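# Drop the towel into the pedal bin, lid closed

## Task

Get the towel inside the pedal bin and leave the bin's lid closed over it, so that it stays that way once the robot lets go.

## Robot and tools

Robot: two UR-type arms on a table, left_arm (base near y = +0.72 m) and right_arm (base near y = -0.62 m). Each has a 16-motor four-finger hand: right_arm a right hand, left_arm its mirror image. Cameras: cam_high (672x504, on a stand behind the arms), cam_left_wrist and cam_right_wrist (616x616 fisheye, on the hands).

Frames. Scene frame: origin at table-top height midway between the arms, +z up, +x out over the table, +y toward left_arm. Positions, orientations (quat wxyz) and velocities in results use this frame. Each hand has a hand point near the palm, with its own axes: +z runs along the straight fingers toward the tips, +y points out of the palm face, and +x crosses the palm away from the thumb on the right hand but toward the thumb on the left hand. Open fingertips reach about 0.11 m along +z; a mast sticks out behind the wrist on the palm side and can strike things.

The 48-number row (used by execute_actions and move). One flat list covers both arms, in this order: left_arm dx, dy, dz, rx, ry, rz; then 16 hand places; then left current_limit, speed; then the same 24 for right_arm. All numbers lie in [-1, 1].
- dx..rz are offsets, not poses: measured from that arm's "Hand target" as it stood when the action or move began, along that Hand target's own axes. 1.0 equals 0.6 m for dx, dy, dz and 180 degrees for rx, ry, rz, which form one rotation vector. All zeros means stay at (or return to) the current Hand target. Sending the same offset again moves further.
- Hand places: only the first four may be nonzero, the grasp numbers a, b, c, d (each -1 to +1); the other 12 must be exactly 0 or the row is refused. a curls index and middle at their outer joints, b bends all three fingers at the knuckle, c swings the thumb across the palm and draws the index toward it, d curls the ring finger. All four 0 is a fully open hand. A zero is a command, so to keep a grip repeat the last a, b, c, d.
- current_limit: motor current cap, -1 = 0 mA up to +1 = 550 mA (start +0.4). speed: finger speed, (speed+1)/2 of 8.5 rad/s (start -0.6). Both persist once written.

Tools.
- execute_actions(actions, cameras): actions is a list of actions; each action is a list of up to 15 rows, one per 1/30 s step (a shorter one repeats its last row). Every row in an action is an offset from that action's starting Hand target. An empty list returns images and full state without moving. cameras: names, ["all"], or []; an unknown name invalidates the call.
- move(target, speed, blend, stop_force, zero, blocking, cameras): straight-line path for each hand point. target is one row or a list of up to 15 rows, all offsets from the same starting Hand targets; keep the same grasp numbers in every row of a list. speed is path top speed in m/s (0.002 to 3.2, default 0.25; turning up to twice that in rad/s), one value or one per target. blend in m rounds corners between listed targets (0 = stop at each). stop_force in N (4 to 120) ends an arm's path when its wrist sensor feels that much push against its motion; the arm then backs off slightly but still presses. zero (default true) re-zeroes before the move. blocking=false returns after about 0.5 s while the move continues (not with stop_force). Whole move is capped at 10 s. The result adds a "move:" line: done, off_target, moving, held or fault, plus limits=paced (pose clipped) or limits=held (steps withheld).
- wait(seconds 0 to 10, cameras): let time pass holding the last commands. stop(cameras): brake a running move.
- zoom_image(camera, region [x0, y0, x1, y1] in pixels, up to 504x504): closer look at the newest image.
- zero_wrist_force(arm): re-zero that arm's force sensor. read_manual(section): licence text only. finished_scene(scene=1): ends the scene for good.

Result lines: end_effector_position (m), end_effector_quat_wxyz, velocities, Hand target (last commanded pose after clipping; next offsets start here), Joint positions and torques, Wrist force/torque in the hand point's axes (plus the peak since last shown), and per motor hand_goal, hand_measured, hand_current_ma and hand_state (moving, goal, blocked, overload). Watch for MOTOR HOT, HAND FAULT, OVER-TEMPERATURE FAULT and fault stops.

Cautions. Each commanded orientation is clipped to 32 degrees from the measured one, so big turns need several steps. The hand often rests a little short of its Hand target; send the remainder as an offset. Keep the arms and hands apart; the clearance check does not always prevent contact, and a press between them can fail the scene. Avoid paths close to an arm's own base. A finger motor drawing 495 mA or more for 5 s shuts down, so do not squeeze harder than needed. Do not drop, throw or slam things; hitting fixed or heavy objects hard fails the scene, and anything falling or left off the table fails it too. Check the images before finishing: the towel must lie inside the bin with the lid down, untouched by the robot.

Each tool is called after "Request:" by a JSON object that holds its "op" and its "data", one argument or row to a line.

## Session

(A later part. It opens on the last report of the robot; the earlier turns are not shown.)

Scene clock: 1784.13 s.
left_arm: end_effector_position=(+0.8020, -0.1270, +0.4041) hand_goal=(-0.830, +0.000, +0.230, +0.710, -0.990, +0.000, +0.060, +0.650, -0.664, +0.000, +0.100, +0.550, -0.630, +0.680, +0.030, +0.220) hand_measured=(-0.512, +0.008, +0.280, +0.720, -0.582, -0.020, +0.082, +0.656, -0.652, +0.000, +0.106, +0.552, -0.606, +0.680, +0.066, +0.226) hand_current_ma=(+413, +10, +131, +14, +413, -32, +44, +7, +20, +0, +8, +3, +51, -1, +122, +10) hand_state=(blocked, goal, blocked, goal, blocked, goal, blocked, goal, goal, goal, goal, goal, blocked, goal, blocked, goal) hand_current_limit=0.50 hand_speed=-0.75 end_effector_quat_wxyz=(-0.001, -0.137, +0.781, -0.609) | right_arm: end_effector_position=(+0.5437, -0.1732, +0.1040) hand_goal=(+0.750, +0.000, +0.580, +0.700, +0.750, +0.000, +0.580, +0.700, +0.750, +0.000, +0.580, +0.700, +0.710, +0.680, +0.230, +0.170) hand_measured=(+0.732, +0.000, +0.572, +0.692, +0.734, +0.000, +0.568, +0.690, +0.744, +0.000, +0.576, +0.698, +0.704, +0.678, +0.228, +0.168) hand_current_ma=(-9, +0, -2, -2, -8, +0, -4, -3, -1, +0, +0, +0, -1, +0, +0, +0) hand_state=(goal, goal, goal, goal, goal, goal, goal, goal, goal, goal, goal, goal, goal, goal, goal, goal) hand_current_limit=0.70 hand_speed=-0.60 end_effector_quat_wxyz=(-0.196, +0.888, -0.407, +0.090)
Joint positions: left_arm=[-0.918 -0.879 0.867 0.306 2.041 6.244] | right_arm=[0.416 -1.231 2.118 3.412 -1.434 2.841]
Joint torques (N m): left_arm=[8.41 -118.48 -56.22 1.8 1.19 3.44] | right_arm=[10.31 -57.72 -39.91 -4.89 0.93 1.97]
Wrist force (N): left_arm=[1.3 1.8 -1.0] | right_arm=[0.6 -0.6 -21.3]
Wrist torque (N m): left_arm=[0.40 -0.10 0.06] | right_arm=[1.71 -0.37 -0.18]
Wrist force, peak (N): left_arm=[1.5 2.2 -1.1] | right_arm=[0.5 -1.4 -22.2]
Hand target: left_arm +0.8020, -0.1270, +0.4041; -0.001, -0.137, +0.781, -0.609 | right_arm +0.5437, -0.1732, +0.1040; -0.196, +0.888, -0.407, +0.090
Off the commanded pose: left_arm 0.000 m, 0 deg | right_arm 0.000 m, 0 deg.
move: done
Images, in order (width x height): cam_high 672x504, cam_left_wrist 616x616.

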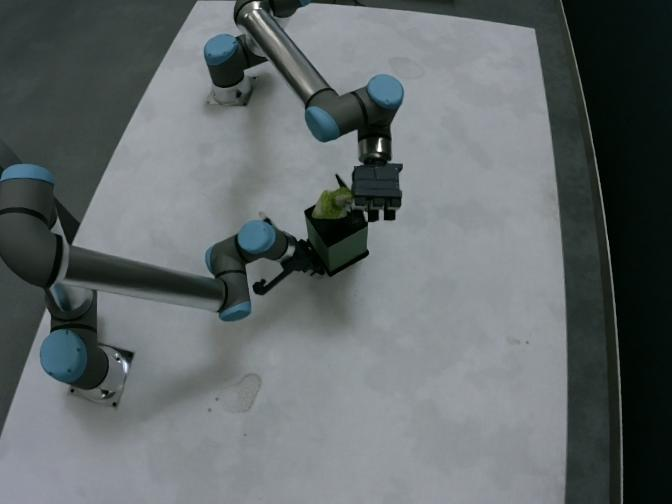

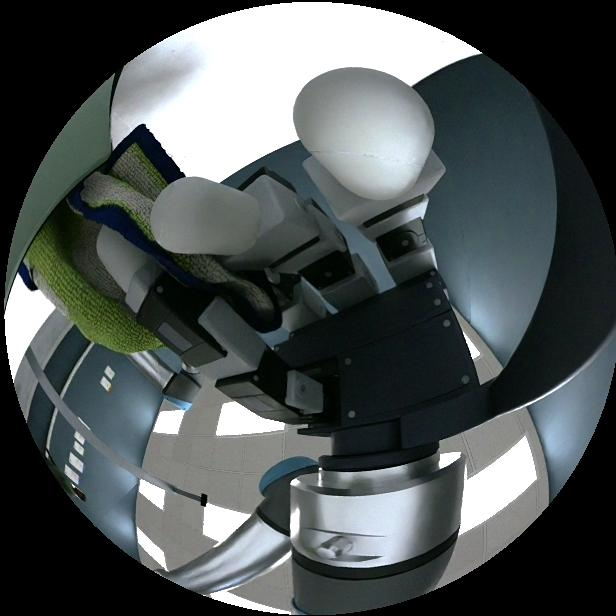

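Request:
{"op": "move", "data": {
  "target": [0.0142,0.0092,-0.0248,0,0,0,0.2,1,0.8,0.3,0,0,0,0,0,0,0,0,0,0,0,0,0.5,-0.75,0,0,0,0,0,0,0,0,0,0,0,0,0,0,0,0,0,0,0,0,0,0,0.7,-0.6],
  "speed": 0.06
}}

Request:
{"op": "move", "data": {
  "target": [0,0,0,0,0,0,0.2,0.6,0.8,0.3,0,0,0,0,0,0,0,0,0,0,0,0,0.5,-0.8,0,0,0,0,0,0,0,0,0,0,0,0,0,0,0,0,0,0,0,0,0,0,0.7,-0.6],
  "cameras": ["cam_high","cam_left_wrist"]
}}

Request:
{"op": "zoom_image", "data": {
  "camera": "cam_high",
  "region": [280, 150, 400, 270]
}}

Request:
{"op": "zoom_image", "data": {
  "camera": "cam_left_wrist",
  "region": [0, 30, 360, 390]
}}

Scene clock: 1834.30 s.
left_arm: end_effector_position=(+0.7901, -0.1134, +0.4042) hand_goal=(-0.830, +0.000, +0.230, +0.710, -0.990, +0.000, +0.060, +0.650, -0.664, +0.000, +0.100, +0.550, -0.630, +0.680, +0.030, +0.220) hand_measured=(-0.512, +0.008, +0.280, +0.720, -0.582, -0.020, +0.082, +0.656, -0.652, +0.000, +0.106, +0.552, -0.606, +0.680, +0.066, +0.226) hand_current_ma=(+412, +10, +131, +14, +412, -32, +44, +7, +20, +0, +8, +3, +51, -1, +122, +10) hand_state=(blocked, goal, blocked, goal, blocked, goal, blocked, goal, goal, goal, goal, goal, blocked, goal, blocked, goal) hand_current_limit=0.50 hand_speed=-0.75 end_effector_quat_wxyz=(-0.001, -0.137, +0.781, -0.609) | right_arm: end_effector_position=(+0.5437, -0.1732, +0.1040) hand_goal=(+0.750, +0.000, +0.580, +0.700, +0.750, +0.000, +0.580, +0.700, +0.750, +0.000, +0.580, +0.700, +0.710, +0.680, +0.230, +0.170) hand_measured=(+0.732, +0.000, +0.572, +0.692, +0.734, +0.000, +0.568, +0.690, +0.744, +0.000, +0.576, +0.698, +0.704, +0.678, +0.228, +0.168) hand_current_ma=(-9, +0, -2, -2, -8, +0, -4, -3, -1, +0, +0, +0, -1, +0, +0, +0) hand_state=(goal, goal, goal, goal, goal, goal, goal, goal, goal, goal, goal, goal, goal, goal, goal, goal) hand_current_limit=0.70 hand_speed=-0.60 end_effector_quat_wxyz=(-0.196, +0.888, -0.407, +0.090)
Joint positions: left_arm=[-0.919 -0.917 0.93 0.28 2.04 6.244] | right_arm=[0.416 -1.231 2.118 3.412 -1.434 2.841]
Joint torques (N m): left_arm=[-14.07 -93.81 -56.24 1.6 -0.84 -3.32] | right_arm=[9.41 -57.73 -40.3 -4.88 1.14 2.03]
Wrist force (N): left_arm=[1.3 1.9 -1.1] | right_arm=[0.3 -0.6 -21.3]
Wrist torque (N m): left_arm=[0.40 -0.11 0.10] | right_arm=[1.72 -0.35 -0.19]
Wrist force, peak (N): left_arm=[1.6 2.3 -1.5] | right_arm=[0.1 -0.8 -22.0]
Hand target: left_arm +0.7901, -0.1134, +0.4041; -0.001, -0.137, +0.781, -0.609 | right_arm +0.5437, -0.1732, +0.1040; -0.196, +0.888, -0.407, +0.090
Off the commanded pose: left_arm 0.000 m, 0 deg | right_arm 0.000 m, 0 deg.
move: done

Scene clock: 1835.47 s.
left_arm: end_effector_position=(+0.7901, -0.1134, +0.4041) hand_goal=(-0.290, +0.000, +0.110, +0.630, -0.290, +0.000, +0.140, +0.650, -0.064, +0.000, +0.100, +0.470, -0.630, +0.680, +0.030, +0.140) hand_measured=(-0.286, +0.002, +0.116, +0.632, -0.292, -0.004, +0.142, +0.654, -0.072, +0.000, +0.104, +0.472, -0.636, +0.680, +0.032, +0.142) hand_current_ma=(+4, +2, +7, +3, -2, -4, +2, +4, -11, +0, +4, +3, -7, +0, +4, +3) hand_state=(goal, goal, goal, goal, goal, goal, goal, goal, goal, goal, goal, goal, goal, goal, goal, goal) hand_current_limit=0.50 hand_speed=-0.80 end_effector_quat_wxyz=(-0.001, -0.137, +0.781, -0.609) | right_arm: end_effector_position=(+0.5437, -0.1732, +0.1040) hand_goal=(+0.750, +0.000, +0.580, +0.700, +0.750, +0.000, +0.580, +0.700, +0.750, +0.000, +0.580, +0.700, +0.710, +0.680, +0.230, +0.170) hand_measured=(+0.732, +0.000, +0.572, +0.692, +0.734, +0.000, +0.568, +0.690, +0.744, +0.000, +0.576, +0.698, +0.704, +0.678, +0.228, +0.168) hand_current_ma=(-9, +0, -2, -2, -8, +0, -4, -3, -1, +0, +0, +0, -1, +0, +0, +0) hand_state=(goal, goal, goal, goal, goal, goal, goal, goal, goal, goal, goal, goal, goal, goal, goal, goal) hand_current_limit=0.70 hand_speed=-0.60 end_effector_quat_wxyz=(-0.196, +0.888, -0.407, +0.090)
Joint positions: left_arm=[-0.919 -0.917 0.93 0.281 2.04 6.244] | right_arm=[0.416 -1.231 2.118 3.412 -1.434 2.841]
Joint torques (N m): left_arm=[-14.06 -92.21 -56.07 1.57 0.68 -3.17] | right_arm=[9.76 -59.51 -39.83 -4.54 1.06 2.02]
Wrist force (N): left_arm=[1.3 1.5 -1.3] | right_arm=[0.1 -1.0 -21.7]
Wrist torque (N m): left_arm=[0.31 -0.11 0.06] | right_arm=[1.74 -0.33 -0.22]
Wrist force, peak (N): left_arm=[1.4 2.0 -1.3] | right_arm=[0.5 -1.1 -22.4]
Hand target: left_arm +0.7901, -0.1134, +0.4041; -0.001, -0.137, +0.781, -0.609 | right_arm +0.5437, -0.1732, +0.1040; -0.196, +0.888, -0.407, +0.090
Off the commanded pose: left_arm 0.000 m, 0 deg | right_arm 0.000 m, 0 deg.
move: done
Images, in order (width x height): cam_high 672x504, cam_left_wrist 616x616.

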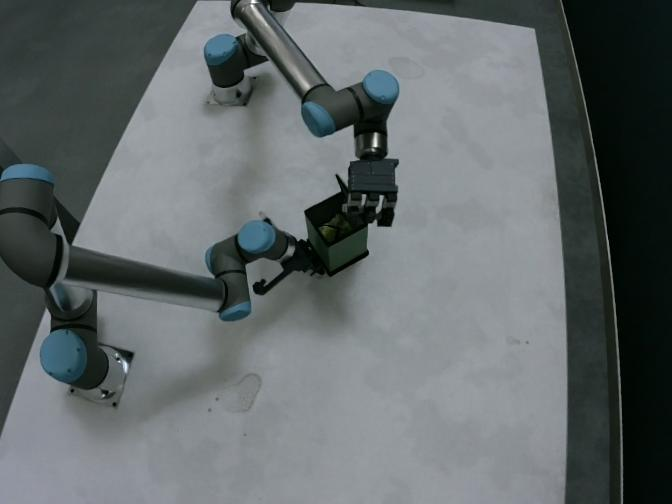

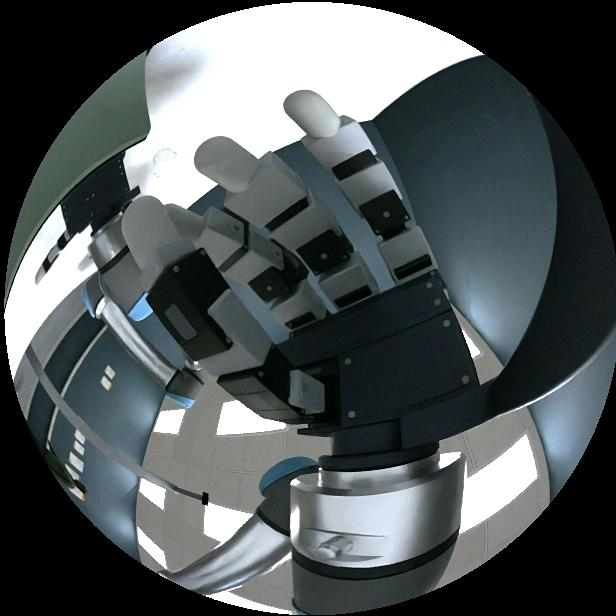

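Scaled by 4.200.

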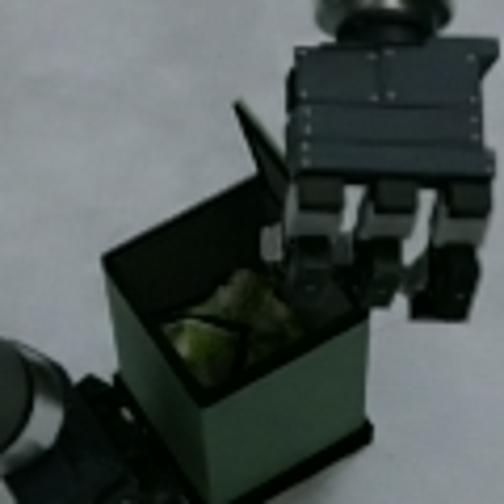

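Scaled by 1.400 from the camera's 616x616 image, which has a finer 880x880 frame.

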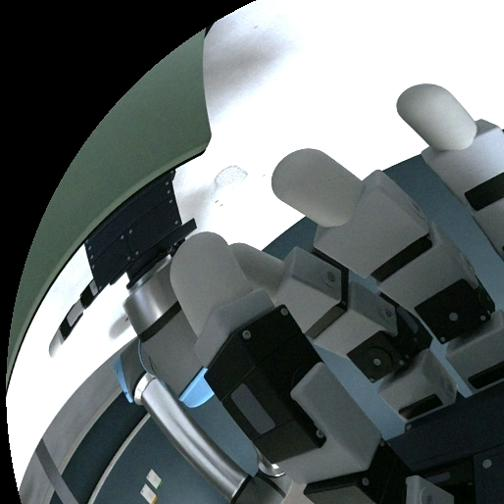

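Request:
{"op": "move", "data": {
  "target": [
    [0.0336,-0.1903,-0.0518,0,0,0,0.2,0.6,0.8,0.3,0,0,0,0,0,0,0,0,0,0,0,0,0.4,-0.8,0,0,0,0,0,0,0,0,0,0,0,0,0,0,0,0,0,0,0,0,0,0,0.7,-0.6],
    [0.053,-0.162,-0.4,0,0,0,0.2,0.6,0.8,0.3,0,0,0,0,0,0,0,0,0,0,0,0,0.4,-0.8,0,-0.0282,-0.0604,0,0,0,0,0,0,0,0,0,0,0,0,0,0,0,0,0,0,0,0.7,-0.6]
  ],
  "speed": [0.2, 0.1],
  "blend": 0.01,
  "cameras": ["all"]
}}

Request:
{"op": "zoom_image", "data": {
  "camera": "cam_high",
  "region": [270, 150, 400, 280]
}}

Scene clock: 1853.47 s.
left_arm: end_effector_position=(+0.7405, +0.0868, +0.5638) hand_goal=(-0.290, +0.000, +0.110, +0.630, -0.290, +0.000, +0.140, +0.650, -0.064, +0.000, +0.100, +0.470, -0.630, +0.680, +0.030, +0.140) hand_measured=(-0.288, +0.002, +0.116, +0.632, -0.292, -0.004, +0.142, +0.654, -0.070, +0.000, +0.104, +0.472, -0.634, +0.680, +0.032, +0.142) hand_current_ma=(+2, +1, +6, +3, -2, -4, +2, +4, -8, +0, +3, +3, -6, +0, +3, +2) hand_state=(goal, goal, goal, goal, goal, goal, goal, goal, goal, goal, goal, goal, goal, goal, goal, goal) hand_current_limit=0.40 hand_speed=-0.80 end_effector_quat_wxyz=(-0.001, -0.137, +0.781, -0.609) | right_arm: end_effector_position=(+0.5438, -0.1731, +0.1442) hand_goal=(+0.750, +0.000, +0.580, +0.700, +0.750, +0.000, +0.580, +0.700, +0.750, +0.000, +0.580, +0.700, +0.710, +0.680, +0.230, +0.170) hand_measured=(+0.748, +0.000, +0.580, +0.698, +0.748, +0.000, +0.580, +0.698, +0.744, +0.000, +0.576, +0.698, +0.704, +0.678, +0.228, +0.168) hand_current_ma=(+0, +0, +0, +0, +0, +0, +0, +0, -1, +0, +0, +0, -1, +0, +0, +0) hand_state=(goal, goal, goal, goal, goal, goal, goal, goal, goal, goal, goal, goal, goal, goal, goal, goal) hand_current_limit=0.70 hand_speed=-0.60 end_effector_quat_wxyz=(-0.196, +0.888, -0.407, +0.090)
Joint positions: left_arm=[-0.805 -1.213 1.101 0.425 2.149 6.283] | right_arm=[0.416 -1.288 2.098 3.489 -1.434 2.841]
Joint torques (N m): left_arm=[-14.05 -71.4 -57.54 -3.05 -1.11 -1.29] | right_arm=[8.56 -40.56 -42.6 -7.95 -1.59 1.81]
Wrist force (N): left_arm=[1.6 1.5 -1.3] | right_arm=[0.3 0.2 -0.6]
Wrist torque (N m): left_arm=[0.27 -0.14 0.07] | right_arm=[0.16 -0.39 -0.20]
Wrist force, peak (N): left_arm=[0.8 3.7 -0.7] | right_arm=[0.4 -0.8 -22.6]
Hand target: left_arm +0.7405, +0.0867, +0.5639; -0.001, -0.137, +0.781, -0.609 | right_arm +0.5438, -0.1731, +0.1440; -0.196, +0.888, -0.407, +0.090
Off the commanded pose: left_arm 0.000 m, 0 deg | right_arm 0.000 m, 0 deg.
move: done

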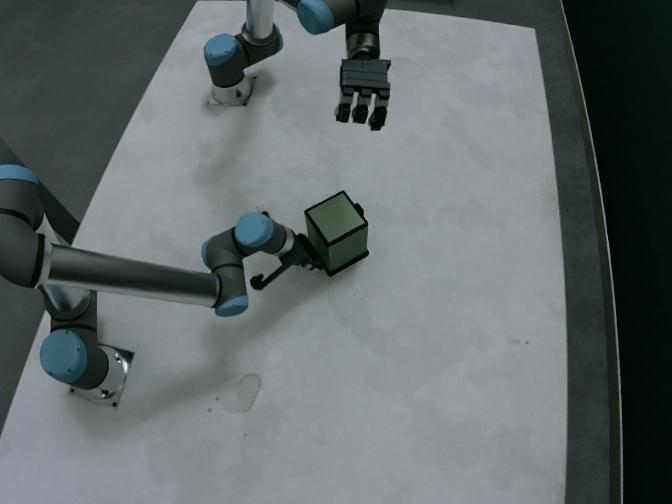

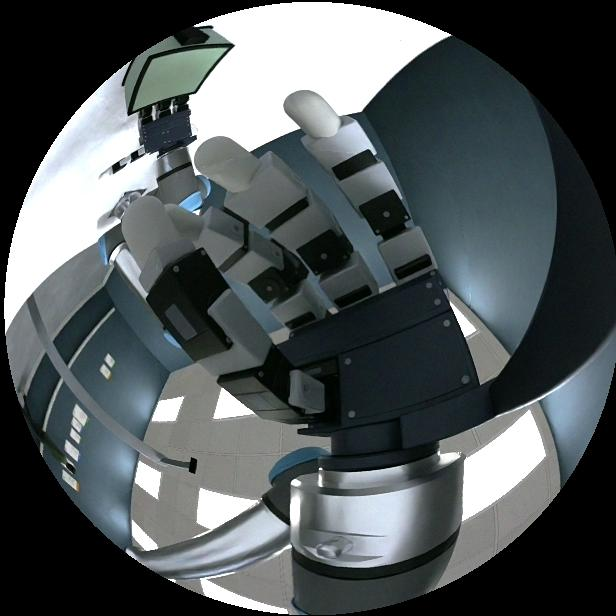

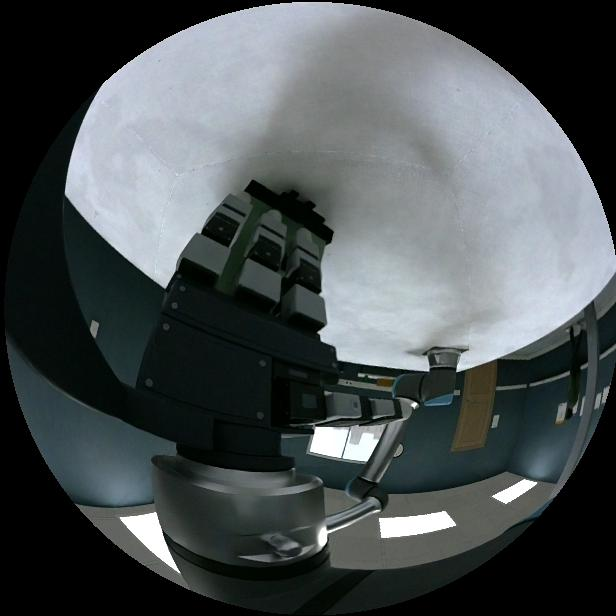

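Scaled by 3.877.

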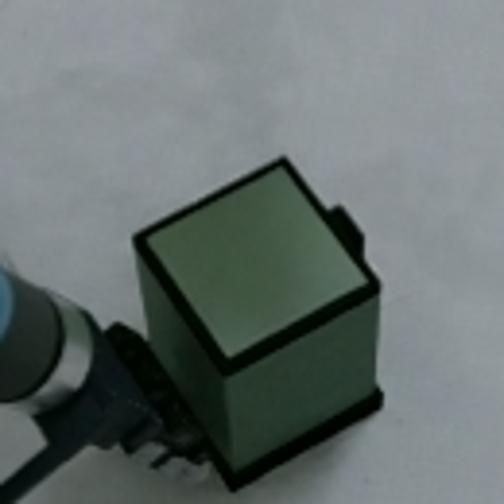

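Request:
{"op": "finished_scene", "data": {

}}

The scene is finished: the task was done.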